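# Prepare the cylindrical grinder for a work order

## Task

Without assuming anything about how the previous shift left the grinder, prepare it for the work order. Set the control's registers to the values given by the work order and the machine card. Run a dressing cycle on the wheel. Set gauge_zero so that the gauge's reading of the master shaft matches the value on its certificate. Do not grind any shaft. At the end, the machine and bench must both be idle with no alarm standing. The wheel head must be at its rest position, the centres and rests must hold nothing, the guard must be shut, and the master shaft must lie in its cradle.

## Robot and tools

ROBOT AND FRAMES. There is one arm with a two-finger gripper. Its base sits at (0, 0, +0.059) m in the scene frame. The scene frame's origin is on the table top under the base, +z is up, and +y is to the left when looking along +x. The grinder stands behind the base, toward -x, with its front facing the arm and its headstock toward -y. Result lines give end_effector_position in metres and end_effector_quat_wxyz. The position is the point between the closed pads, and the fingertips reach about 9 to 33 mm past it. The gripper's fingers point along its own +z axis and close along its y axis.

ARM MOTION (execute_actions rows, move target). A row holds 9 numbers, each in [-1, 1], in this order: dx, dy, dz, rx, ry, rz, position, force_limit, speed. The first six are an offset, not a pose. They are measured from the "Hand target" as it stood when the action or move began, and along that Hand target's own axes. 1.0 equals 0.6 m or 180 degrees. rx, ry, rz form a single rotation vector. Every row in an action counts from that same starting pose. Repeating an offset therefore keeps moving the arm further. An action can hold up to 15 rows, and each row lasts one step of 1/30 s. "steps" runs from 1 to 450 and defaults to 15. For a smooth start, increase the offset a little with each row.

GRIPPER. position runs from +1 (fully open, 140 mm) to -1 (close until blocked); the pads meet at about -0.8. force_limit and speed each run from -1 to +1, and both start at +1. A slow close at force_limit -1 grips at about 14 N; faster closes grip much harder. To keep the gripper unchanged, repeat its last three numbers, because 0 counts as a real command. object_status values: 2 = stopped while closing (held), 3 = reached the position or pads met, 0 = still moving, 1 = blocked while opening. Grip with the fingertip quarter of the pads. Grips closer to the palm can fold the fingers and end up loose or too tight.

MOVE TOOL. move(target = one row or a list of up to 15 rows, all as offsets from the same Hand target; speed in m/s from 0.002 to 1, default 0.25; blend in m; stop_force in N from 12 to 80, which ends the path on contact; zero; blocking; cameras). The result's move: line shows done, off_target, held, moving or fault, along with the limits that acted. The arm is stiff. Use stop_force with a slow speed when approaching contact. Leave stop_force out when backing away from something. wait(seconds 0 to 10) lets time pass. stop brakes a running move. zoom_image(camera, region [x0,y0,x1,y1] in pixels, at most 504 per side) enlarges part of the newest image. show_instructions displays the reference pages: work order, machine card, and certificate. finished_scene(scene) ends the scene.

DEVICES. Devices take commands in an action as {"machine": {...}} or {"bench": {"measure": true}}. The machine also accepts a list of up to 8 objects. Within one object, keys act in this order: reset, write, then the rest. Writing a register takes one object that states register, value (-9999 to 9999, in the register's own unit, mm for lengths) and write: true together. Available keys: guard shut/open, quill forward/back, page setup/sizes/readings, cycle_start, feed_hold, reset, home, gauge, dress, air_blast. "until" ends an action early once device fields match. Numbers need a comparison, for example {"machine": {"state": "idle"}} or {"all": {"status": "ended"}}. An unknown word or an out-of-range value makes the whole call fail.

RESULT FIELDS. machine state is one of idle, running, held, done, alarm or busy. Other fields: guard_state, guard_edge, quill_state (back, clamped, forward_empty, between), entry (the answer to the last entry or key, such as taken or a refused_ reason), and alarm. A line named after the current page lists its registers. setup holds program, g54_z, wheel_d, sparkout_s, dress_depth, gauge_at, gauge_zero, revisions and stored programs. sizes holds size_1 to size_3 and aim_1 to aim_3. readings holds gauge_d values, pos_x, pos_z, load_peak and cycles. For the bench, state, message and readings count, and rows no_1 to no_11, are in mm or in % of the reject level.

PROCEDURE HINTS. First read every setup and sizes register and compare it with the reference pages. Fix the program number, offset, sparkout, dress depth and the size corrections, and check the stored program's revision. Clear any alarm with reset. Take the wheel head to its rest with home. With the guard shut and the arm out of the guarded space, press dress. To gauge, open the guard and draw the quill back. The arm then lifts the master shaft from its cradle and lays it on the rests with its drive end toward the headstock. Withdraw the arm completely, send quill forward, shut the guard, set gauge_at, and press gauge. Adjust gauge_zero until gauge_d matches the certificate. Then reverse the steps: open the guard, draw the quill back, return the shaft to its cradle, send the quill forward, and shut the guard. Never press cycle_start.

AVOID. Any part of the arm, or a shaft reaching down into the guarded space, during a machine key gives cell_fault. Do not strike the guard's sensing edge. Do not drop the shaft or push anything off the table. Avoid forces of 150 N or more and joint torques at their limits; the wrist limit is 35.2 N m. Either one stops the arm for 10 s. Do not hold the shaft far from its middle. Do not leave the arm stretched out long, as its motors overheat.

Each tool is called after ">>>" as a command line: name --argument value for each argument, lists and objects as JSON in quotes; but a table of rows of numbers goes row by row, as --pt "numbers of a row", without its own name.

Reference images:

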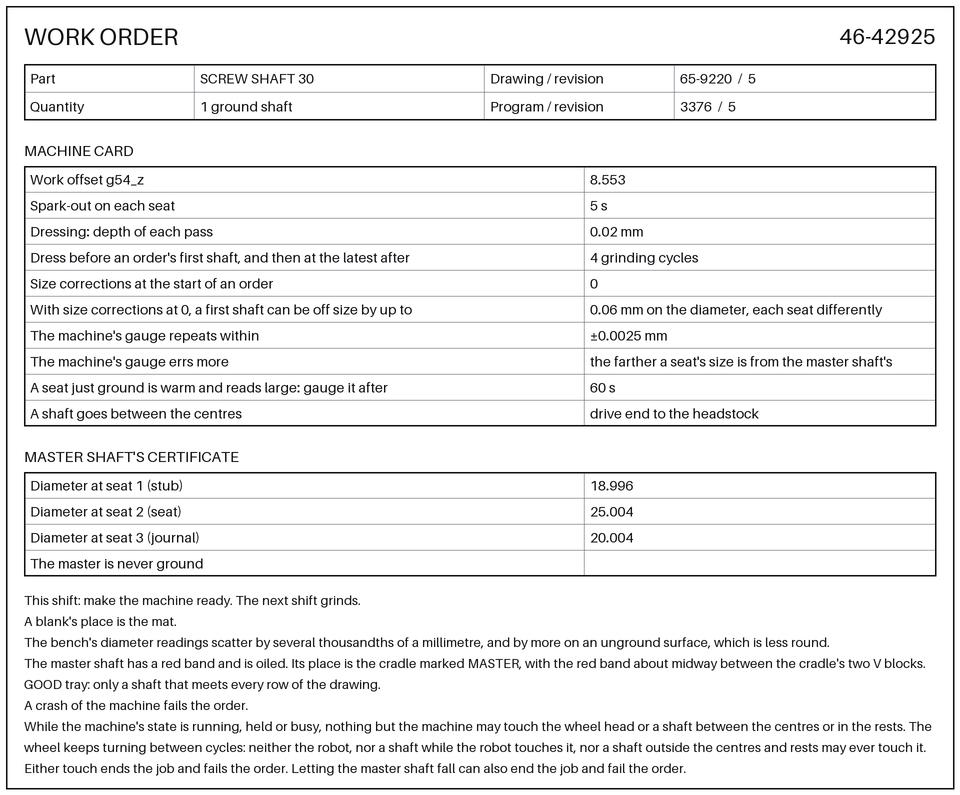

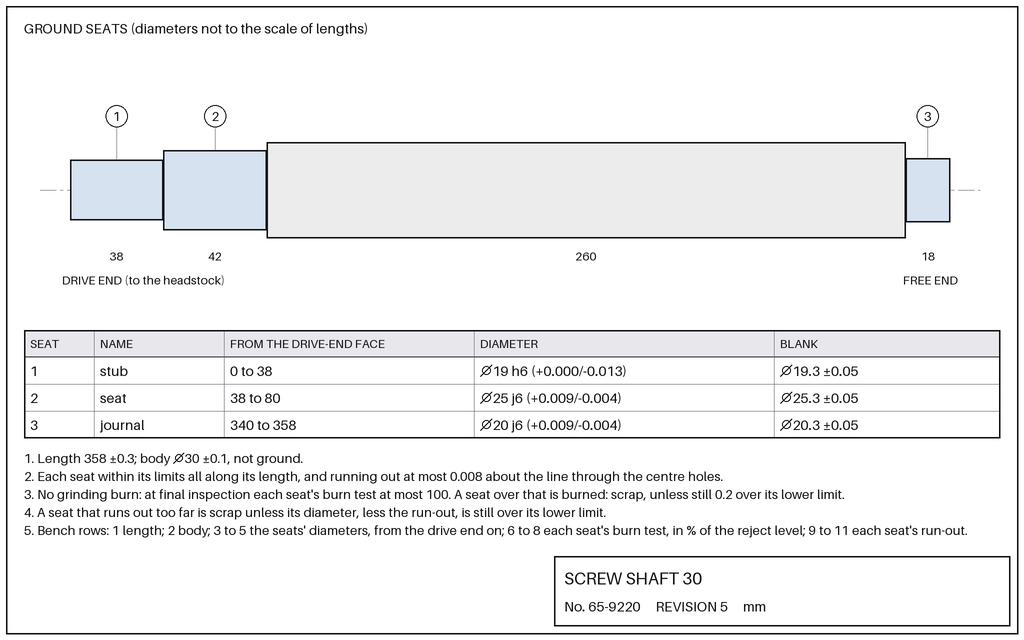

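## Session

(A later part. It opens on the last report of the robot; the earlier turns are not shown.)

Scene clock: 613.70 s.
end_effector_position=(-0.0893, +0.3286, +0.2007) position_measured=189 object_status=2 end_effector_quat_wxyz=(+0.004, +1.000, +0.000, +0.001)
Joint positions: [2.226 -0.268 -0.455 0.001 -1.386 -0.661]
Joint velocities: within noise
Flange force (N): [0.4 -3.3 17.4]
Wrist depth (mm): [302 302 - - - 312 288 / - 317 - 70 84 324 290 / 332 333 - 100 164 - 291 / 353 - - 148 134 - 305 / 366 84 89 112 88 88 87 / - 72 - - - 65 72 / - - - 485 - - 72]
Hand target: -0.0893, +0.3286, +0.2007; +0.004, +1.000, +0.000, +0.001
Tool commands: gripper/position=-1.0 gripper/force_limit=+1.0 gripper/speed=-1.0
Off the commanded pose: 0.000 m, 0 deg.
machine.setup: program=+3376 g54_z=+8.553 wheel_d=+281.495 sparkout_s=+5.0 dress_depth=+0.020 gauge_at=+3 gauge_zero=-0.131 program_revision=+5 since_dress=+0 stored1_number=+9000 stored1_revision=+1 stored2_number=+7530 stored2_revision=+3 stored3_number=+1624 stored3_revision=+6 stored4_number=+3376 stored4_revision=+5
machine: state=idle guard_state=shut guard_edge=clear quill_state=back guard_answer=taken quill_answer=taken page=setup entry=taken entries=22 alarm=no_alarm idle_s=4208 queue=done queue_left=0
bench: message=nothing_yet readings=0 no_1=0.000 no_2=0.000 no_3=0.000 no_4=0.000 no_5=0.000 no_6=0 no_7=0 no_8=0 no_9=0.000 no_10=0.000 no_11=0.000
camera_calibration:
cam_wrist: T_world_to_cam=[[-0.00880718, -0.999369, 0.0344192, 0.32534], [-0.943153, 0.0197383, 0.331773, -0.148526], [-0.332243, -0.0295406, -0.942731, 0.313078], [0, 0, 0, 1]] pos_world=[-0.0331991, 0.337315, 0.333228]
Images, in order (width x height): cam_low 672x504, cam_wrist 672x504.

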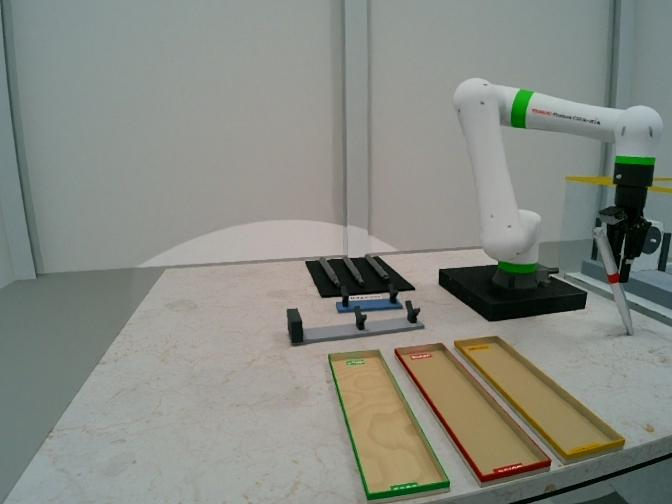

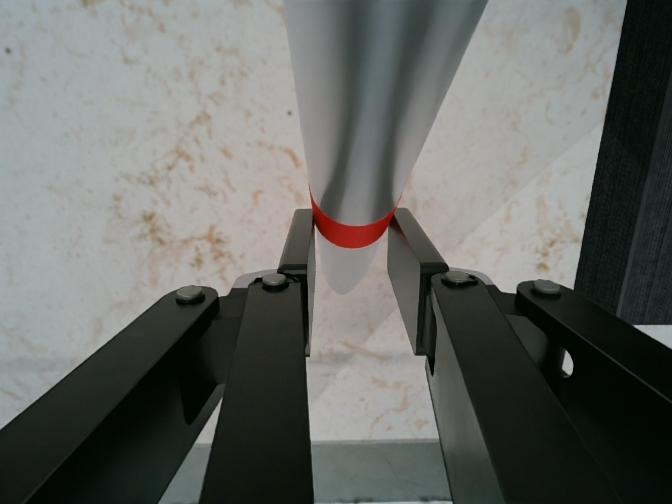

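>>> move --pt "0.0333 0 0.0133 0 0 0 -1 1 -1" --pt "0.075 0 0.0367 0 0 0 -1 1 -1" --pt "0.1167 0 0.0667 0 0 0 -1 1 -1" --pt "0.1417 0 0.1167 0 0 0 -1 1 -1" --speed 0.025 --blend '[0.005,0.005,0.01,0]'

>>> move --pt "0.02 0 0.08 0 0 0 -1 1 -1" --pt "0.02 0 0.132 0 0 0 -1 1 -1" --speed 0.02 --blend '[0.01,0]' --cameras '["cam_wrist","cam_low"]'

>>> zoom_image --camera "cam_low" --region '[440, 200, 672, 420]'

Scene clock: 651.50 s.
end_effector_position=(-0.0042, +0.3281, +0.1308) position_measured=189 object_status=2 end_effector_quat_wxyz=(+0.004, +1.000, +0.000, +0.001)
Joint positions: [1.988 -0.25 -0.611 0.002 -1.212 -0.424]
Flange force (N): [1.6 -2.9 17.1]
Wrist depth (mm): [239 238 238 107 240 241 243 / 249 - - 124 250 - - / - - 264 141 263 268 266 / - - 277 162 133 279 276 / - 84 89 194 88 88 82 / - 72 - 261 - 65 72 / - - - 345 - - 72]
Hand target: -0.0042, +0.3280, +0.1308; +0.004, +1.000, +0.000, +0.001
Off the commanded pose: 0.000 m, 0 deg.
machine.setup: program=+3376 g54_z=+8.553 wheel_d=+281.495 sparkout_s=+5.0 dress_depth=+0.020 gauge_at=+3 gauge_zero=-0.131 program_revision=+5 since_dress=+0 stored1_number=+9000 stored1_revision=+1 stored2_number=+7530 stored2_revision=+3 stored3_number=+1624 stored3_revision=+6 stored4_number=+3376 stored4_revision=+5
machine: state=idle guard_state=shut guard_edge=clear quill_state=back guard_answer=taken quill_answer=taken page=setup entry=taken entries=22 alarm=no_alarm idle_s=4245 queue=done queue_left=0
bench: message=nothing_yet readings=0 no_1=0.000 no_2=0.000 no_3=0.000 no_4=0.000 no_5=0.000 no_6=0 no_7=0 no_8=0 no_9=0.000 no_10=0.000 no_11=0.000
move: done

Scene clock: 655.83 s.
end_effector_position=(+0.0080, +0.3274, +0.0516) position_measured=189 object_status=2 end_effector_quat_wxyz=(+0.004, +1.000, +0.000, +0.001)
Joint positions: [1.951 -0.137 -0.729 0.002 -0.981 -0.387]
Flange force (N): [1.5 -1.8 17.8]
Wrist depth (mm): [166 167 167 139 168 169 169 / 175 175 175 147 177 178 178 / 184 187 183 156 185 189 186 / 197 195 - 162 165 198 205 / 203 84 89 173 88 88 87 / - 72 - 189 - 69 72 / - - - 205 - - 72]
Hand target: +0.0080, +0.3274, +0.0516; +0.004, +1.000, +0.000, +0.001
Off the commanded pose: 0.000 m, 0 deg.
machine.setup: program=+3376 g54_z=+8.553 wheel_d=+281.495 sparkout_s=+5.0 dress_depth=+0.020 gauge_at=+3 gauge_zero=-0.131 program_revision=+5 since_dress=+0 stored1_number=+9000 stored1_revision=+1 stored2_number=+7530 stored2_revision=+3 stored3_number=+1624 stored3_revision=+6 stored4_number=+3376 stored4_revision=+5
machine: state=idle guard_state=shut guard_edge=clear quill_state=back guard_answer=taken quill_answer=taken page=setup entry=taken entries=22 alarm=no_alarm idle_s=4249 queue=done queue_left=0
bench: message=nothing_yet readings=0 no_1=0.000 no_2=0.000 no_3=0.000 no_4=0.000 no_5=0.000 no_6=0 no_7=0 no_8=0 no_9=0.000 no_10=0.000 no_11=0.000
move: done
camera_calibration:
cam_wrist: T_world_to_cam=[[-0.00880718, -0.999369, 0.0344192, 0.33013], [-0.943153, 0.0197383, 0.331773, -0.00726604], [-0.332243, -0.0295406, -0.942731, 0.204809], [0, 0, 0, 1]] pos_world=[0.0641009, 0.336115, 0.184128]
Images, in order (width x height): cam_low 672x504, cam_wrist 672x504.

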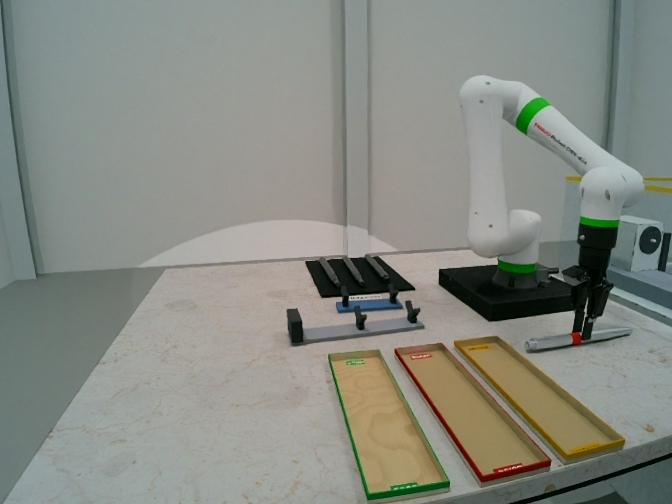

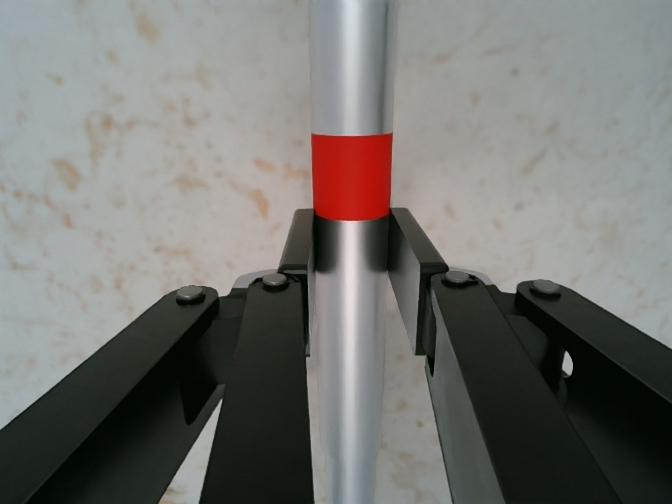

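Scaled by 2.172 from the camera's 672x504 image, which has a finer 960x720 frame.

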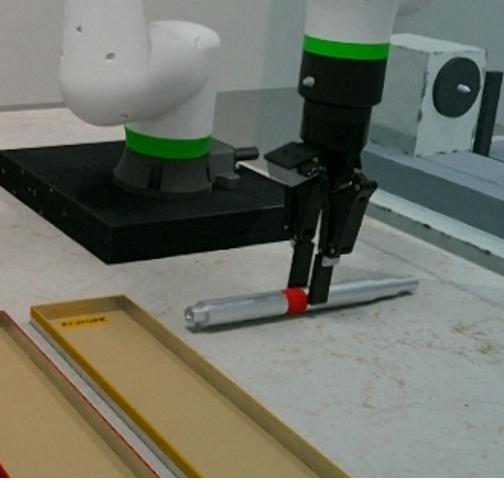

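>>> move --target '[0.01,0,0.022,0,0,0,-1,1,-1]' --speed 0.01 --stop_force 12 --cameras '["cam_wrist","cam_low"]'

>>> zoom_image --camera "cam_low" --region '[500, 280, 652, 400]'

Scene clock: 678.80 s.
end_effector_position=(+0.0092, +0.3275, +0.0492) position_measured=189 object_status=2 end_effector_quat_wxyz=(+0.004, +1.000, +0.000, +0.001)
Joint positions: [1.947 -0.133 -0.732 0.003 -0.973 -0.384]
Flange force (N): [-3.1 4.4 -18.0]
Wrist depth (mm): [- 163 165 141 165 167 167 / 174 175 174 148 - 177 176 / - 183 183 156 182 184 186 / - 192 191 162 146 195 194 / - 84 89 172 88 88 77 / - 72 - 187 - 69 72 / - - - 203 - - 72]
Hand target: +0.0091, +0.3275, +0.0492; +0.004, +1.000, +0.000, +0.001 (not the last commanded pose)
Off the commanded pose: 0.012 m, 0 deg.
machine.setup: program=+3376 g54_z=+8.553 wheel_d=+281.495 sparkout_s=+5.0 dress_depth=+0.020 gauge_at=+3 gauge_zero=-0.131 program_revision=+5 since_dress=+0 stored1_number=+9000 stored1_revision=+1 stored2_number=+7530 stored2_revision=+3 stored3_number=+1624 stored3_revision=+6 stored4_number=+3376 stored4_revision=+5
machine: state=idle guard_state=shut guard_edge=clear quill_state=back guard_answer=taken quill_answer=taken page=setup entry=taken entries=22 alarm=no_alarm idle_s=4272 queue=done queue_left=0
bench: message=nothing_yet readings=0 no_1=0.000 no_2=0.000 no_3=0.000 no_4=0.000 no_5=0.000 no_6=0 no_7=0 no_8=0 no_9=0.000 no_10=0.000 no_11=0.000
move: contact
camera_calibration:
cam_wrist: T_world_to_cam=[[-0.0086872, -0.999379, 0.0341628, 0.330365], [-0.943196, 0.0195363, 0.331661, -0.00534327], [-0.332123, -0.029341, -0.94278, 0.202849], [0, 0, 0, 1]] pos_world=[0.065201, 0.336215, 0.181728]
Images, in order (width x height): cam_low 672x504, cam_wrist 672x504.

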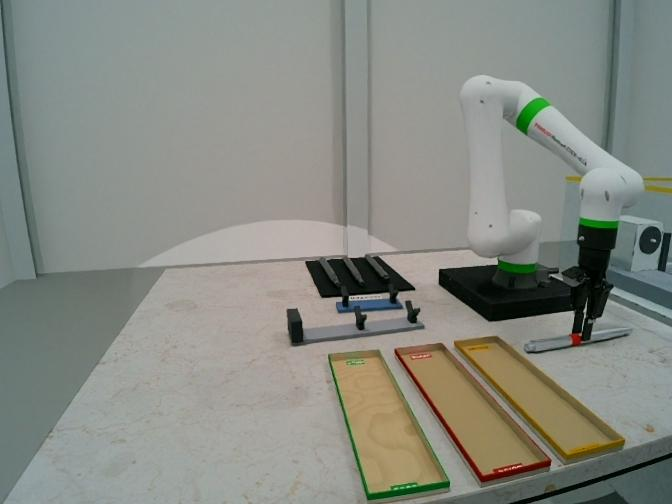

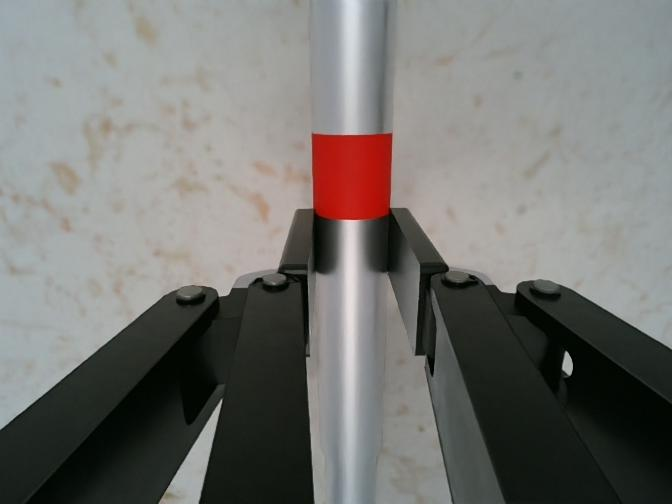

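Scaled by 3.316 from the camera's 672x504 image, which has a finer 960x720 frame.

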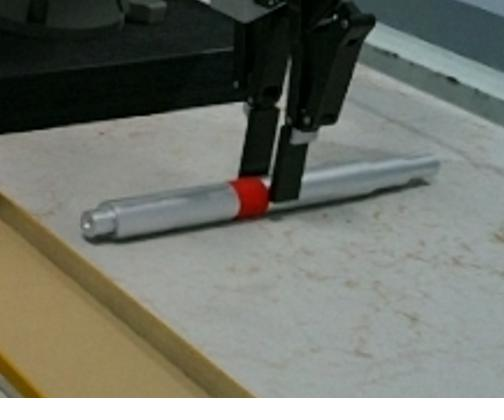

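>>> execute_actions --actions '[{"rows":[[0,0,-0.0006,0,0,0,-1,1,-1]],"steps":15},{"rows":[[0,0,0,0,0,0,-0.26,1,-1]],"steps":30}]' --cameras '["cam_wrist","cam_low"]'

>>> zoom_image --camera "cam_low" --region '[500, 280, 652, 400]'

Scene clock: 705.67 s.
end_effector_position=(+0.0091, +0.3275, +0.0496) position_measured=162 object_status=3 end_effector_quat_wxyz=(+0.004, +1.000, +0.000, +0.001)
Joint positions: [1.947 -0.134 -0.732 0.002 -0.974 -0.384]
Flange force (N): [1.7 -2.5 2.5]
Flange force at the end of the 1st action (N): [1.5 -2.5 17.2]
Wrist depth (mm): [163 166 165 142 167 167 169 / 174 173 175 149 171 176 177 / 182 181 185 159 - 186 183 / 194 - 147 167 152 195 203 / - 90 89 177 178 88 83 / - 75 - 190 221 - 73 / - - - 205 - - 71]
Hand target: +0.0091, +0.3275, +0.0496; +0.004, +1.000, +0.000, +0.001
Off the commanded pose: 0.000 m, 0 deg.
machine.setup: program=+3376 g54_z=+8.553 wheel_d=+281.495 sparkout_s=+5.0 dress_depth=+0.020 gauge_at=+3 gauge_zero=-0.131 program_revision=+5 since_dress=+0 stored1_number=+9000 stored1_revision=+1 stored2_number=+7530 stored2_revision=+3 stored3_number=+1624 stored3_revision=+6 stored4_number=+3376 stored4_revision=+5
machine: state=idle guard_state=shut guard_edge=clear quill_state=back guard_answer=taken quill_answer=taken page=setup entry=taken entries=22 alarm=no_alarm idle_s=4299 queue=done queue_left=0
bench: message=nothing_yet readings=0 no_1=0.000 no_2=0.000 no_3=0.000 no_4=0.000 no_5=0.000 no_6=0 no_7=0 no_8=0 no_9=0.000 no_10=0.000 no_11=0.000
camera_calibration:
cam_wrist: T_world_to_cam=[[-0.00881043, -0.999379, 0.0341032, 0.33027], [-0.943152, 0.0196366, 0.331781, -0.00553225], [-0.332245, -0.0292414, -0.94274, 0.20319], [0, 0, 0, 1]] pos_world=[0.0652009, 0.336115, 0.182128]
Images, in order (width x height): cam_low 672x504, cam_wrist 672x504.

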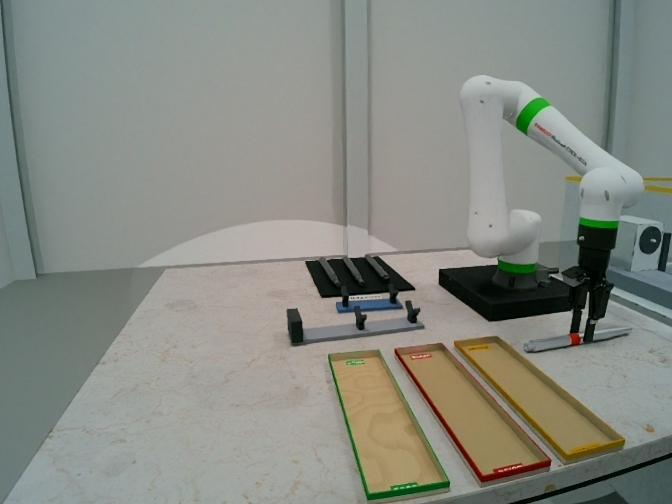

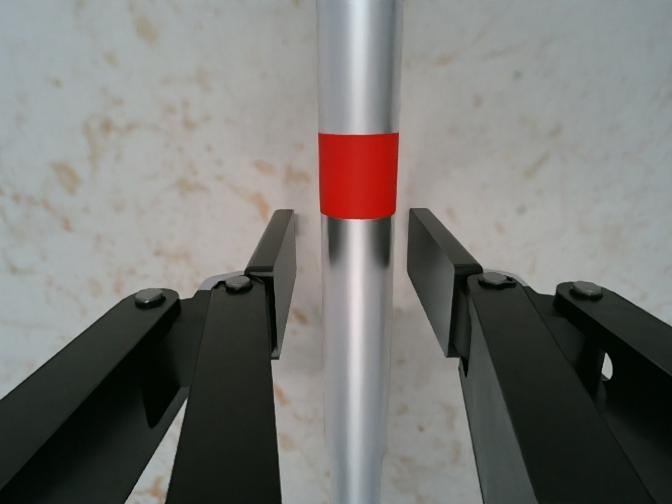

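Scaled by 3.316 from the camera's 672x504 image, which has a finer 960x720 frame.

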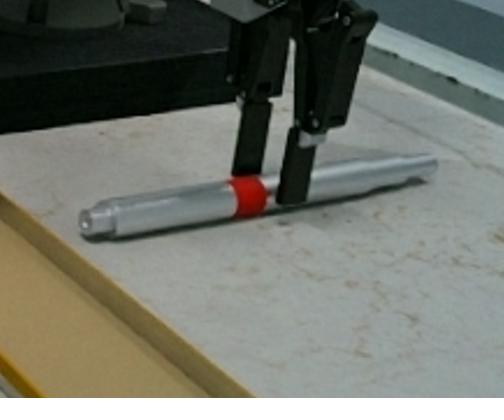

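>>> move --pt "0.0183 0.0042 0 0 0 0 -0.26 1 -1" --pt "0.0183 0.0042 0.0142 0 0 0 -0.26 1 -1" --speed 0.04 --blend '[0.002,0]'

>>> execute_actions --actions '[{"rows":[[0,0,0,0,0,0,-1,1,0]],"steps":45}]' --cameras '["cam_wrist","cam_low"]'

>>> zoom_image --camera "cam_low" --region '[500, 280, 652, 400]'

Scene clock: 718.77 s.
end_effector_position=(+0.0202, +0.3249, +0.0411) position_measured=162 object_status=3 end_effector_quat_wxyz=(+0.004, +1.000, +0.000, +0.001)
Joint positions: [1.916 -0.124 -0.747 0.003 -0.948 -0.352]
Flange force (N): [1.4 -2.3 2.9]
Wrist depth (mm): [158 156 158 135 156 159 161 / 165 167 166 142 166 167 168 / 174 174 - 149 173 177 176 / - 183 181 164 155 186 189 / - 90 89 168 161 88 82 / - 75 - 189 205 - 73 / - - - 191 - - 69]
Hand target: +0.0201, +0.3249, +0.0411; +0.004, +1.000, +0.000, +0.001
Off the commanded pose: 0.000 m, 0 deg.
machine.setup: program=+3376 g54_z=+8.553 wheel_d=+281.495 sparkout_s=+5.0 dress_depth=+0.020 gauge_at=+3 gauge_zero=-0.131 program_revision=+5 since_dress=+0 stored1_number=+9000 stored1_revision=+1 stored2_number=+7530 stored2_revision=+3 stored3_number=+1624 stored3_revision=+6 stored4_number=+3376 stored4_revision=+5
machine: state=idle guard_state=shut guard_edge=clear quill_state=back guard_answer=taken quill_answer=taken page=setup entry=taken entries=22 alarm=no_alarm idle_s=4312 queue=done queue_left=0
bench: message=nothing_yet readings=0 no_1=0.000 no_2=0.000 no_3=0.000 no_4=0.000 no_5=0.000 no_6=0 no_7=0 no_8=0 no_9=0.000 no_10=0.000 no_11=0.000
move: done

Scene clock: 720.47 s.
end_effector_position=(+0.0201, +0.3249, +0.0411) position_measured=189 object_status=2 end_effector_quat_wxyz=(+0.004, +1.000, +0.000, +0.001)
Joint positions: [1.916 -0.124 -0.747 0.003 -0.948 -0.352]
Flange force (N): [0.9 -7.4 -6.9]
Wrist depth (mm): [158 159 157 134 159 156 160 / 165 166 166 140 - 167 166 / 174 176 176 147 174 177 177 / 184 184 183 153 182 185 - / 192 84 89 163 88 88 87 / - 73 - 178 - 65 72 / - - - 190 - - 72]
Hand target: +0.0201, +0.3249, +0.0411; +0.004, +1.000, +0.000, +0.001
Off the commanded pose: 0.000 m, 0 deg.
machine.setup: program=+3376 g54_z=+8.553 wheel_d=+281.495 sparkout_s=+5.0 dress_depth=+0.020 gauge_at=+3 gauge_zero=-0.131 program_revision=+5 since_dress=+0 stored1_number=+9000 stored1_revision=+1 stored2_number=+7530 stored2_revision=+3 stored3_number=+1624 stored3_revision=+6 stored4_number=+3376 stored4_revision=+5
machine: state=idle guard_state=shut guard_edge=clear quill_state=back guard_answer=taken quill_answer=taken page=setup entry=taken entries=22 alarm=no_alarm idle_s=4313 queue=done queue_left=0
bench: message=nothing_yet readings=0 no_1=0.000 no_2=0.000 no_3=0.000 no_4=0.000 no_5=0.000 no_6=0 no_7=0 no_8=0 no_9=0.000 no_10=0.000 no_11=0.000
camera_calibration:
cam_wrist: T_world_to_cam=[[-0.00878058, -0.999377, 0.0341973, 0.328039], [-0.943184, 0.0196368, 0.33169, 0.00773171], [-0.332154, -0.0293419, -0.942769, 0.198788], [0, 0, 0, 1]] pos_world=[0.076201, 0.333515, 0.173628]
Images, in order (width x height): cam_low 672x504, cam_wrist 672x504.

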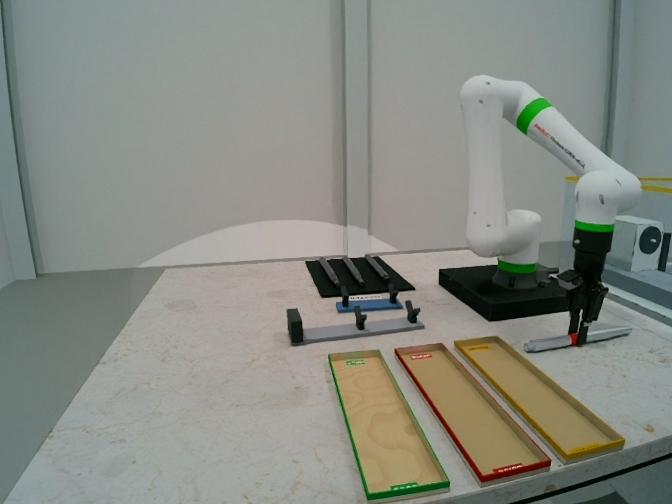

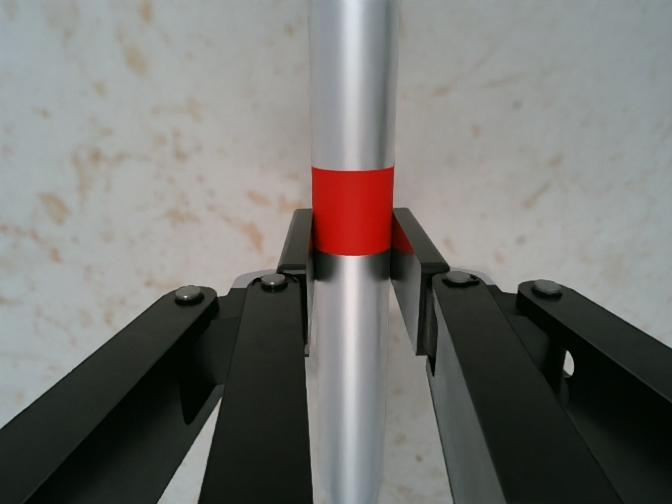

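Scaled by 3.316 from the camera's 672x504 image, which has a finer 960x720 frame.

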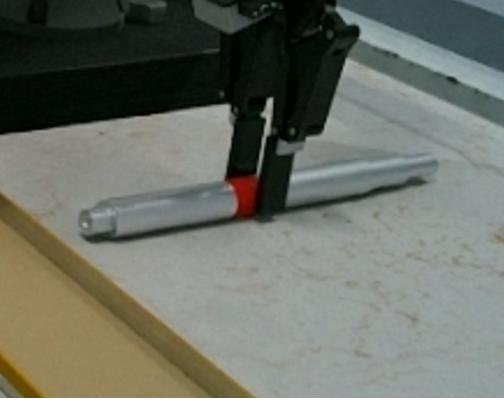

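>>> move --pt "0 0 -0.6 0 0 0 -1 1 0" --pt "0.2235 -0.125 -0.6317 0 0 0 -1 1 0" --pt "0.6333 0.2083 -0.6317 0 0 0 -1 1 0" --speed '[0.1,0.15,0.15]' --blend '[0.02,0.1,0]' --cameras '["cam_wrist","cam_low"]'

Scene clock: 739.03 s.
end_effector_position=(+0.3994, +0.2031, +0.4218) position_measured=189 object_status=2 end_effector_quat_wxyz=(+0.004, +1.000, +0.000, +0.001)
Joint positions: [0.756 0.038 0.335 0.002 -1.867 0.81]
Flange force (N): [-0.9 -0.1 20.1]
Wrist depth (mm): [- - - - - - - / - - - - - - - / - - - - - - - / - - - - - - - / - - - - - - - / - - - - - - - / - - - - - - -]
Hand target: +0.3994, +0.2031, +0.4218; +0.004, +1.000, +0.000, +0.001
Off the commanded pose: 0.000 m, 0 deg.
machine.setup: program=+3376 g54_z=+8.553 wheel_d=+281.495 sparkout_s=+5.0 dress_depth=+0.020 gauge_at=+3 gauge_zero=-0.131 program_revision=+5 since_dress=+0 stored1_number=+9000 stored1_revision=+1 stored2_number=+7530 stored2_revision=+3 stored3_number=+1624 stored3_revision=+6 stored4_number=+3376 stored4_revision=+5
machine: state=idle guard_state=shut guard_edge=clear quill_state=back guard_answer=taken quill_answer=taken page=setup entry=taken entries=22 alarm=no_alarm idle_s=4332 queue=done queue_left=0
bench: message=nothing_yet readings=0 no_1=0.000 no_2=0.000 no_3=0.000 no_4=0.000 no_5=0.000 no_6=0 no_7=0 no_8=0 no_9=0.000 no_10=0.000 no_11=0.000
move: done; blend cut to 0.0774 m at target 2
camera_calibration:
cam_wrist: T_world_to_cam=[[-0.00868529, -0.999378, 0.0341658, 0.196701], [-0.943154, 0.0195393, 0.331781, 0.241553], [-0.332242, -0.029342, -0.942738, 0.680137], [0, 0, 0, 1]] pos_world=[0.455501, 0.211815, 0.554328]
Images, in order (width x height): cam_low 672x504, cam_wrist 672x504.

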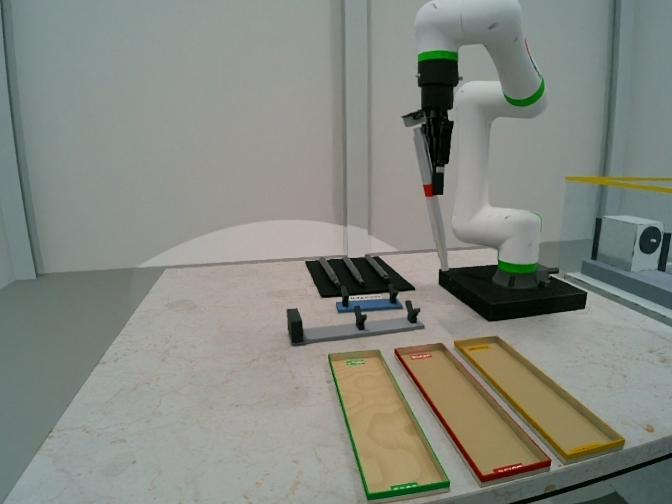

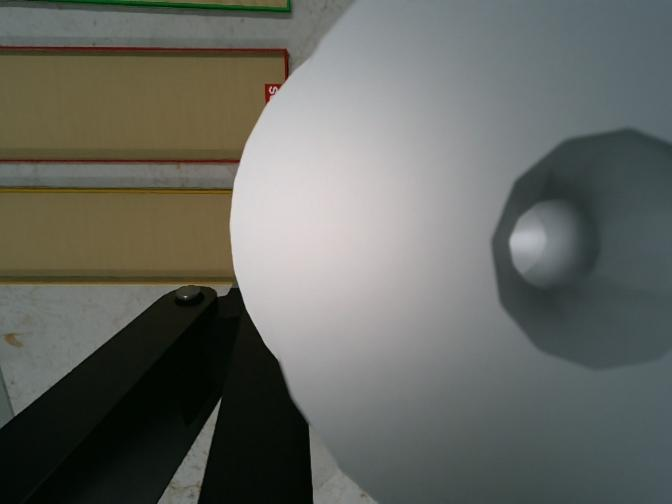

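>>> move --pt "-0.41 -0.328 0 0 0 0 -1 1 0" --pt "-0.923 -0.21 0 0 0 0 -1 1 0" --pt "-0.923 -0.21 0.305 0 0 0 -1 1 0" --speed '[0.15,0.15,0.08]' --blend '[0.1,0.03,0]'

>>> move --target '[0.04,0,0.08,0,0,0,-1,1,0]' --speed 0.012 --stop_force 12

Scene clock: 794.37 s.
end_effector_position=(-0.1541, +0.3275, +0.2368) position_measured=189 object_status=2 end_effector_quat_wxyz=(+0.004, +1.000, +0.000, +0.001)
Joint positions: [2.376 -0.222 -0.335 0.001 -1.46 -0.812]
Flange force (N): [0.4 -2.4 18.8]
Wrist depth (mm): [- - - - - - - / - - - - - - - / - - - - - - - / - - - - - - - / - - - - - - - / - - - - - - - / - - - - - - -]
Hand target: -0.1541, +0.3275, +0.2368; +0.004, +1.000, +0.000, +0.001
Off the commanded pose: 0.000 m, 0 deg.
machine.setup: program=+3376 g54_z=+8.553 wheel_d=+281.495 sparkout_s=+5.0 dress_depth=+0.020 gauge_at=+3 gauge_zero=-0.131 program_revision=+5 since_dress=+0 stored1_number=+9000 stored1_revision=+1 stored2_number=+7530 stored2_revision=+3 stored3_number=+1624 stored3_revision=+6 stored4_number=+3376 stored4_revision=+5
machine: state=idle guard_state=shut guard_edge=clear quill_state=back guard_answer=taken quill_answer=taken page=setup entry=taken entries=22 alarm=no_alarm idle_s=4386 queue=done queue_left=0
bench: message=nothing_yet readings=0 no_1=0.000 no_2=0.000 no_3=0.000 no_4=0.000 no_5=0.000 no_6=0 no_7=0 no_8=0 no_9=0.000 no_10=0.000 no_11=0.000
move: done

Scene clock: 795.97 s.
end_effector_position=(-0.1485, +0.3275, +0.2264) position_measured=189 object_status=2 end_effector_quat_wxyz=(+0.004, +1.000, +0.000, +0.001)
Joint positions: [2.365 -0.225 -0.362 0.002 -1.436 -0.801]
Flange force (N): [4.3 -0.3 -5.1]
Wrist depth (mm): [- - - - - - - / - - - - - - - / - - - - - - - / - - - - - - - / - - - - - - - / - - - - - - - / - - - - - - -]
Hand target: -0.1486, +0.3275, +0.2263; +0.004, +1.000, +0.000, +0.001 (not the last commanded pose)
Off the commanded pose: 0.042 m, 0 deg.
machine.setup: program=+3376 g54_z=+8.553 wheel_d=+281.495 sparkout_s=+5.0 dress_depth=+0.020 gauge_at=+3 gauge_zero=-0.131 program_revision=+5 since_dress=+0 stored1_number=+9000 stored1_revision=+1 stored2_number=+7530 stored2_revision=+3 stored3_number=+1624 stored3_revision=+6 stored4_number=+3376 stored4_revision=+5
machine: state=idle guard_state=shut guard_edge=clear quill_state=back guard_answer=taken quill_answer=taken page=setup entry=taken entries=22 alarm=no_alarm idle_s=4388 queue=done queue_left=0
bench: message=nothing_yet readings=0 no_1=0.000 no_2=0.000 no_3=0.000 no_4=0.000 no_5=0.000 no_6=0 no_7=0 no_8=0 no_9=0.000 no_10=0.000 no_11=0.000
move: contact

>>> move --pt "0.05 0 0.0083 0 0 0 -1 1 0" --pt "0.1 0 0.0233 0 0 0 -1 1 0" --pt "0.1333 0 0.0417 0 0 0 -1 1 0" --pt "0.175 0 0.07 0 0 0 -1 1 0" --speed 0.025 --blend '[0.005,0.005,0.005,0]' --cameras '["cam_low"]'

>>> zoom_image --camera "cam_low" --region '[440, 160, 672, 380]'

Scene clock: 814.47 s.
end_effector_position=(-0.0435, +0.3272, +0.1845) position_measured=189 object_status=2 end_effector_quat_wxyz=(+0.004, +1.000, +0.000, +0.001)
Joint positions: [2.106 -0.29 -0.51 0.002 -1.352 -0.542]
Flange force (N): [0.5 -2.7 16.1]
Wrist depth (mm): [280 286 - 77 284 290 287 / - 289 - 92 299 - 286 / - - - 113 125 - 302 / 327 - - 149 146 336 302 / - 84 89 203 88 94 87 / - 72 - - - 65 72 / - - - - - - 72]
Hand target: -0.0435, +0.3272, +0.1845; +0.004, +1.000, +0.000, +0.001
Off the commanded pose: 0.000 m, 0 deg.
machine.setup: program=+3376 g54_z=+8.553 wheel_d=+281.495 sparkout_s=+5.0 dress_depth=+0.020 gauge_at=+3 gauge_zero=-0.131 program_revision=+5 since_dress=+0 stored1_number=+9000 stored1_revision=+1 stored2_number=+7530 stored2_revision=+3 stored3_number=+1624 stored3_revision=+6 stored4_number=+3376 stored4_revision=+5
machine: state=idle guard_state=shut guard_edge=clear quill_state=back guard_answer=taken quill_answer=taken page=setup entry=taken entries=22 alarm=no_alarm idle_s=4406 queue=done queue_left=0
bench: message=nothing_yet readings=0 no_1=0.000 no_2=0.000 no_3=0.000 no_4=0.000 no_5=0.000 no_6=0 no_7=0 no_8=0 no_9=0.000 no_10=0.000 no_11=0.000
move: done
Images, in order (width x height): cam_low 672x504.

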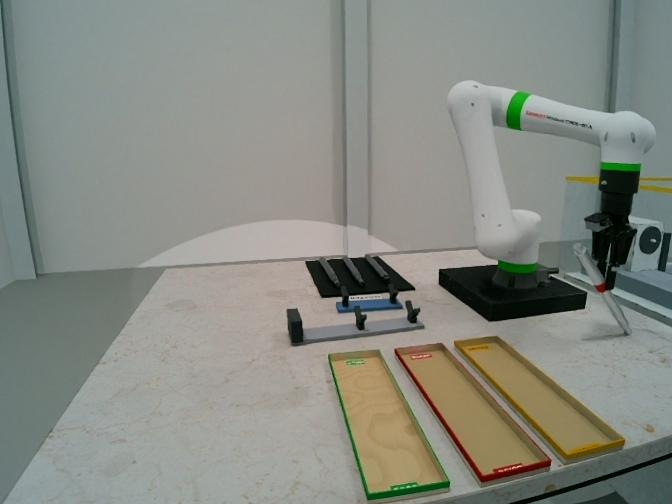

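Scaled by 2.172 from the camera's 672x504 image, which has a finer 960x720 frame.

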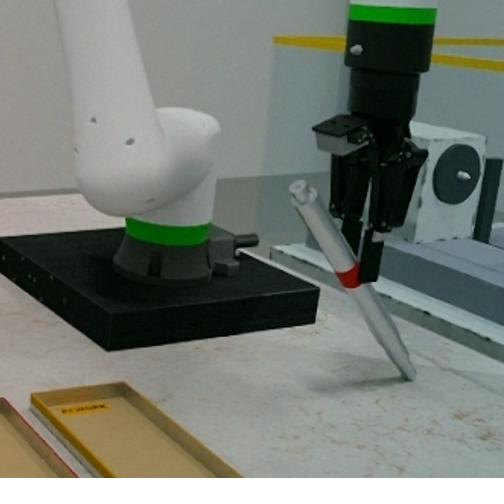

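>>> move --pt "0.0333 0 0.0333 0 0 0 -1 1 0" --pt "0.06 0 0.0917 0 0 0 -1 1 0" --pt "0.075 0 0.16 0 0 0 -1 1 0" --pt "0.0833 0 0.2117 0 0 0 -1 1 0" --speed 0.025 --blend '[0.005,0.01,0.005,0]'

>>> move --target '[0.005,0,0.035,0,0,0,-1,1,0]' --speed 0.01 --stop_force 12 --cameras '["cam_wrist","cam_low"]'

>>> zoom_image --camera "cam_low" --region '[500, 280, 652, 400]'

Scene clock: 836.33 s.
end_effector_position=(+0.0067, +0.3262, +0.0576) position_measured=189 object_status=2 end_effector_quat_wxyz=(+0.004, +1.000, +0.000, +0.001)
Joint positions: [1.957 -0.153 -0.725 0.003 -0.999 -0.393]
Flange force (N): [1.5 -1.8 17.2]
Wrist depth (mm): [173 172 173 133 173 175 175 / 182 - 181 141 182 183 184 / 190 191 190 153 164 193 194 / 203 202 200 159 166 205 - / 210 84 89 172 88 88 82 / - 72 - 191 - 65 72 / - - - 208 - - 72]
Hand target: +0.0067, +0.3262, +0.0576; +0.004, +1.000, +0.000, +0.001
Off the commanded pose: 0.000 m, 0 deg.
machine.setup: program=+3376 g54_z=+8.553 wheel_d=+281.495 sparkout_s=+5.0 dress_depth=+0.020 gauge_at=+3 gauge_zero=-0.131 program_revision=+5 since_dress=+0 stored1_number=+9000 stored1_revision=+1 stored2_number=+7530 stored2_revision=+3 stored3_number=+1624 stored3_revision=+6 stored4_number=+3376 stored4_revision=+5
machine: state=idle guard_state=shut guard_edge=clear quill_state=back guard_answer=taken quill_answer=taken page=setup entry=taken entries=22 alarm=no_alarm idle_s=4428 queue=done queue_left=0
bench: message=nothing_yet readings=0 no_1=0.000 no_2=0.000 no_3=0.000 no_4=0.000 no_5=0.000 no_6=0 no_7=0 no_8=0 no_9=0.000 no_10=0.000 no_11=0.000
move: done

Scene clock: 838.07 s.
end_effector_position=(+0.0083, +0.3262, +0.0465) position_measured=189 object_status=2 end_effector_quat_wxyz=(+0.004, +1.000, +0.000, +0.001)
Joint positions: [1.952 -0.132 -0.739 0.003 -0.965 -0.388]
Flange force (N): [-1.9 6.9 -27.1]
Wrist depth (mm): [161 162 163 139 165 164 164 / 170 170 171 145 173 173 174 / 179 178 180 154 179 182 185 / 189 184 188 159 146 190 194 / - 84 89 170 88 88 82 / - 72 - 185 - 65 72 / - - - 196 - - 72]
Hand target: +0.0083, +0.3261, +0.0465; +0.004, +1.000, +0.000, +0.001 (not the last commanded pose)
Off the commanded pose: 0.010 m, 0 deg.
machine.setup: program=+3376 g54_z=+8.553 wheel_d=+281.495 sparkout_s=+5.0 dress_depth=+0.020 gauge_at=+3 gauge_zero=-0.131 program_revision=+5 since_dress=+0 stored1_number=+9000 stored1_revision=+1 stored2_number=+7530 stored2_revision=+3 stored3_number=+1624 stored3_revision=+6 stored4_number=+3376 stored4_revision=+5
machine: state=idle guard_state=shut guard_edge=clear quill_state=back guard_answer=taken quill_answer=taken page=setup entry=taken entries=22 alarm=no_alarm idle_s=4430 queue=done queue_left=0
bench: message=nothing_yet readings=0 no_1=0.000 no_2=0.000 no_3=0.000 no_4=0.000 no_5=0.000 no_6=0 no_7=0 no_8=0 no_9=0.000 no_10=0.000 no_11=0.000
move: contact
camera_calibration:
cam_wrist: T_world_to_cam=[[-0.00863192, -0.999394, 0.0337197, 0.329132], [-0.943228, 0.0193345, 0.331584, -0.00509152], [-0.332035, -0.0289431, -0.942823, 0.199866], [0, 0, 0, 1]] pos_world=[0.0644011, 0.334816, 0.179028]
Images, in order (width x height): cam_low 672x504, cam_wrist 672x504.

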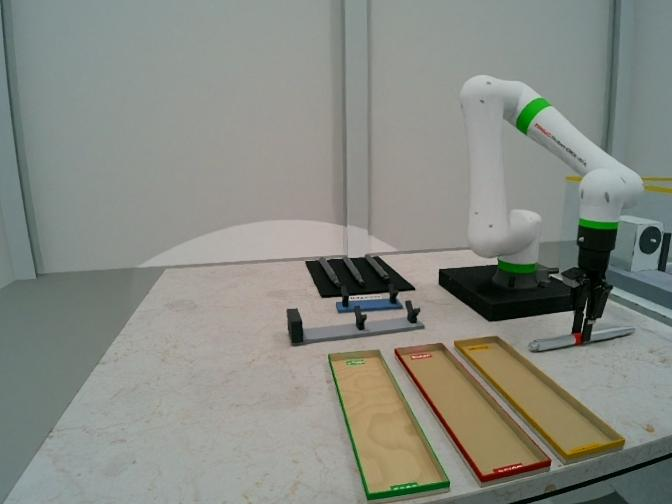

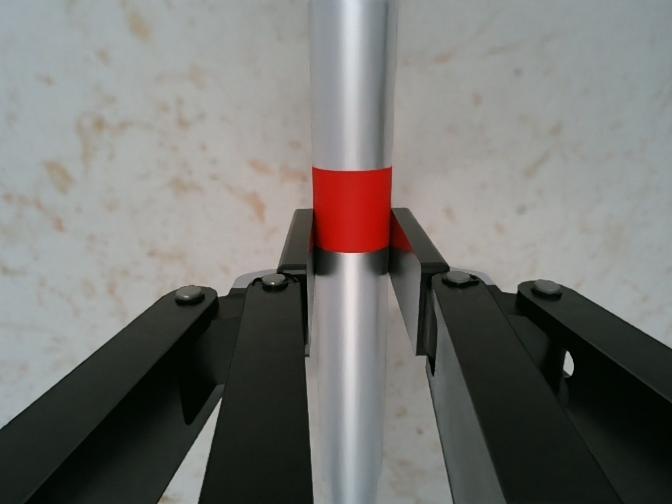

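Scaled by 3.316 from the camera's 672x504 image, which has a finer 960x720 frame.

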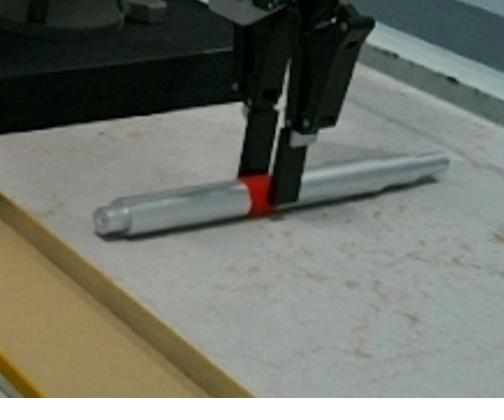

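>>> execute_actions --actions '[{"rows":[[0,0,-0.001,0,0,0,-1,1,0]],"steps":15},{"rows":[[0,0,0,0,0,0,-0.26,1,-1]],"steps":30}]' --cameras '["cam_wrist"]'

Scene clock: 853.57 s.
end_effector_position=(+0.0083, +0.3262, +0.0471) position_measured=162 object_status=3 end_effector_quat_wxyz=(+0.004, +1.000, +0.000, +0.001)
Joint positions: [1.952 -0.133 -0.739 0.003 -0.967 -0.388]
Flange force (N): [1.5 -2.9 3.1]
Flange force at the end of the 1st action (N): [2.5 -1.6 16.0]
Wrist depth (mm): [161 162 163 140 164 163 165 / - 179 174 146 173 176 172 / - 177 179 156 178 183 - / 191 194 187 163 146 193 197 / - 90 89 173 117 88 83 / - 75 - 185 - - 73 / - - - 202 - - 71]
Hand target: +0.0083, +0.3261, +0.0471; +0.004, +1.000, +0.000, +0.001
Off the commanded pose: 0.000 m, 0 deg.
machine.setup: program=+3376 g54_z=+8.553 wheel_d=+281.495 sparkout_s=+5.0 dress_depth=+0.020 gauge_at=+3 gauge_zero=-0.131 program_revision=+5 since_dress=+0 stored1_number=+9000 stored1_revision=+1 stored2_number=+7530 stored2_revision=+3 stored3_number=+1624 stored3_revision=+6 stored4_number=+3376 stored4_revision=+5
machine: state=idle guard_state=shut guard_edge=clear quill_state=back guard_answer=taken quill_answer=taken page=setup entry=taken entries=22 alarm=no_alarm idle_s=4445 queue=done queue_left=0
bench: message=nothing_yet readings=0 no_1=0.000 no_2=0.000 no_3=0.000 no_4=0.000 no_5=0.000 no_6=0 no_7=0 no_8=0 no_9=0.000 no_10=0.000 no_11=0.000
camera_calibration:
cam_wrist: T_world_to_cam=[[-0.00866105, -0.999397, 0.0336254, 0.329132], [-0.943196, 0.0193334, 0.331675, -0.00530846], [-0.332125, -0.0288426, -0.942794, 0.200398], [0, 0, 0, 1]] pos_world=[0.064401, 0.334816, 0.179628]
Images, in order (width x height): cam_wrist 672x504.

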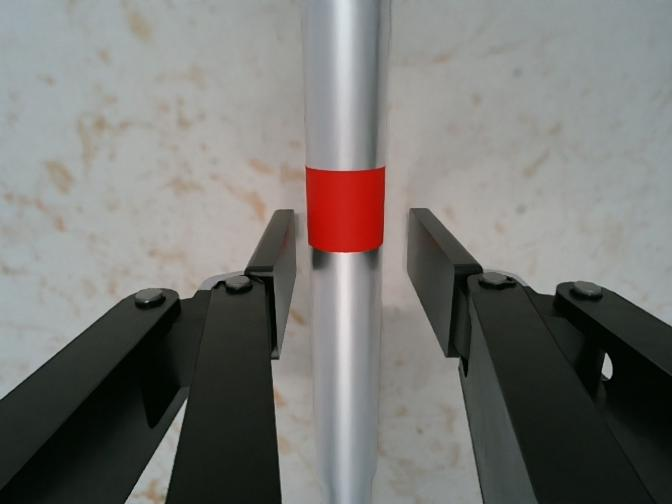

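>>> move --pt "-0.0058 -0.003 0 0 0 0 -0.26 1 -1" --pt "-0.0058 -0.003 0.01 0 0 0 -0.26 1 -1" --speed 0.04 --blend '[0.002,0]'

>>> execute_actions --actions '[{"rows":[[0,0,0,0,0,0,-1,1,1]],"steps":45}]' --cameras '["cam_wrist"]'

>>> move --target '[0,0,-0.15,0,0,0,-1,1,1]' --speed 0.06 --cameras '["cam_wrist","cam_low"]'

Scene clock: 867.20 s.
end_effector_position=(+0.0048, +0.3279, +0.0411) position_measured=162 object_status=3 end_effector_quat_wxyz=(+0.004, +1.000, +0.000, +0.001)
Joint positions: [1.96 -0.117 -0.742 0.003 -0.947 -0.397]
Flange force (N): [1.5 -2.9 3.3]
Wrist depth (mm): [158 157 158 136 137 159 160 / 165 165 166 141 166 168 167 / - 174 175 150 172 - 178 / 184 184 180 157 153 - 187 / - 90 89 166 153 88 81 / - 75 - 182 186 - 73 / - - - 190 - - 71]
Hand target: +0.0048, +0.3279, +0.0411; +0.004, +1.000, +0.000, +0.001
Off the commanded pose: 0.000 m, 0 deg.
machine.setup: program=+3376 g54_z=+8.553 wheel_d=+281.495 sparkout_s=+5.0 dress_depth=+0.020 gauge_at=+3 gauge_zero=-0.131 program_revision=+5 since_dress=+0 stored1_number=+9000 stored1_revision=+1 stored2_number=+7530 stored2_revision=+3 stored3_number=+1624 stored3_revision=+6 stored4_number=+3376 stored4_revision=+5
machine: state=idle guard_state=shut guard_edge=clear quill_state=back guard_answer=taken quill_answer=taken page=setup entry=taken entries=22 alarm=no_alarm idle_s=4459 queue=done queue_left=0
bench: message=nothing_yet readings=0 no_1=0.000 no_2=0.000 no_3=0.000 no_4=0.000 no_5=0.000 no_6=0 no_7=0 no_8=0 no_9=0.000 no_10=0.000 no_11=0.000
move: done

Scene clock: 868.90 s.
end_effector_position=(+0.0049, +0.3279, +0.0411) position_measured=192 object_status=2 end_effector_quat_wxyz=(+0.004, +1.000, +0.000, +0.001)
Joint positions: [1.96 -0.117 -0.742 0.003 -0.947 -0.397]
Flange force (N): [-1.0 -8.1 -3.8]
Wrist depth (mm): [158 157 158 134 158 - 160 / 165 - 167 140 - 169 168 / 172 174 174 148 174 177 178 / - 184 183 152 134 184 186 / 192 84 89 162 88 88 82 / - 72 - 177 - 69 71 / - - - 189 - - 72]
Hand target: +0.0048, +0.3279, +0.0411; +0.004, +1.000, +0.000, +0.001
Off the commanded pose: 0.000 m, 0 deg.
machine.setup: program=+3376 g54_z=+8.553 wheel_d=+281.495 sparkout_s=+5.0 dress_depth=+0.020 gauge_at=+3 gauge_zero=-0.131 program_revision=+5 since_dress=+0 stored1_number=+9000 stored1_revision=+1 stored2_number=+7530 stored2_revision=+3 stored3_number=+1624 stored3_revision=+6 stored4_number=+3376 stored4_revision=+5
machine: state=idle guard_state=shut guard_edge=clear quill_state=back guard_answer=taken quill_answer=taken page=setup entry=taken entries=22 alarm=no_alarm idle_s=4460 queue=done queue_left=0
bench: message=nothing_yet readings=0 no_1=0.000 no_2=0.000 no_3=0.000 no_4=0.000 no_5=0.000 no_6=0 no_7=0 no_8=0 no_9=0.000 no_10=0.000 no_11=0.000
camera_calibration:
cam_wrist: T_world_to_cam=[[-0.00869387, -0.999389, 0.0338467, 0.330963], [-0.943227, 0.019435, 0.33158, -0.00666833], [-0.332035, -0.0290424, -0.94282, 0.193695], [0, 0, 0, 1]] pos_world=[0.0609011, 0.336516, 0.173628]
Images, in order (width x height): cam_wrist 672x504.

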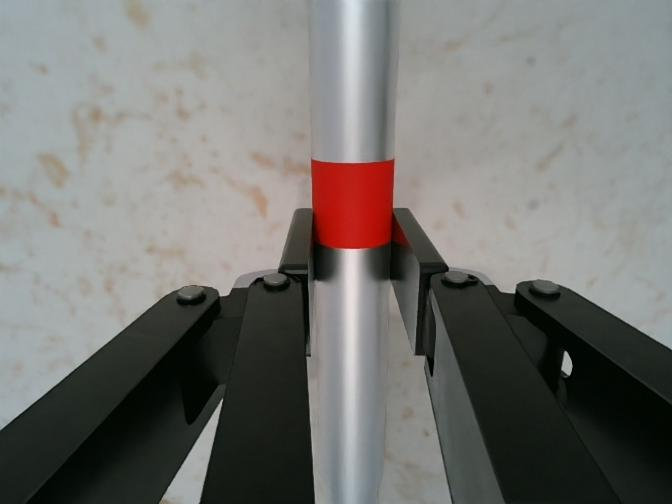

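Scene clock: 870.73 s.
end_effector_position=(+0.0047, +0.3286, +0.1310) position_measured=192 object_status=2 end_effector_quat_wxyz=(+0.004, +1.000, +0.000, +0.001)
Joint positions: [1.961 -0.25 -0.61 0.002 -1.211 -0.397]
Flange force (N): [1.6 -3.7 18.8]
Wrist depth (mm): [- 243 - 133 233 242 - / 249 251 251 139 254 254 254 / 262 263 263 147 260 - - / - 269 - 152 167 283 282 / - 84 89 164 88 88 82 / - 72 - 177 - 69 71 / - - - 190 - - 72]
Hand target: +0.0047, +0.3286, +0.1311; +0.004, +1.000, +0.000, +0.001
Off the commanded pose: 0.000 m, 0 deg.
machine.setup: program=+3376 g54_z=+8.553 wheel_d=+281.495 sparkout_s=+5.0 dress_depth=+0.020 gauge_at=+3 gauge_zero=-0.131 program_revision=+5 since_dress=+0 stored1_number=+9000 stored1_revision=+1 stored2_number=+7530 stored2_revision=+3 stored3_number=+1624 stored3_revision=+6 stored4_number=+3376 stored4_revision=+5
machine: state=idle guard_state=shut guard_edge=clear quill_state=back guard_answer=taken quill_answer=taken page=setup entry=taken entries=22 alarm=no_alarm idle_s=4462 queue=done queue_left=0
bench: message=nothing_yet readings=0 no_1=0.000 no_2=0.000 no_3=0.000 no_4=0.000 no_5=0.000 no_6=0 no_7=0 no_8=0 no_9=0.000 no_10=0.000 no_11=0.000
move: done
camera_calibration:
cam_wrist: T_world_to_cam=[[-0.00859936, -0.999391, 0.0338141, 0.328618], [-0.943228, 0.0193351, 0.331582, -0.0366795], [-0.332034, -0.0290431, -0.94282, 0.278503], [0, 0, 0, 1]] pos_world=[0.0607011, 0.337216, 0.263628]
Images, in order (width x height): cam_low 672x504, cam_wrist 672x504.

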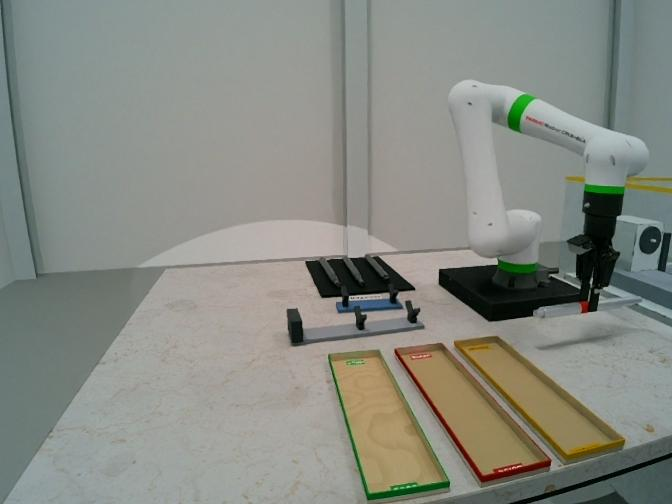

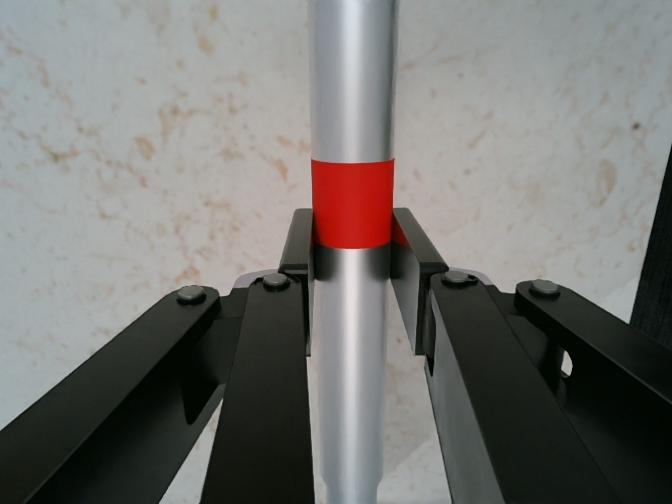

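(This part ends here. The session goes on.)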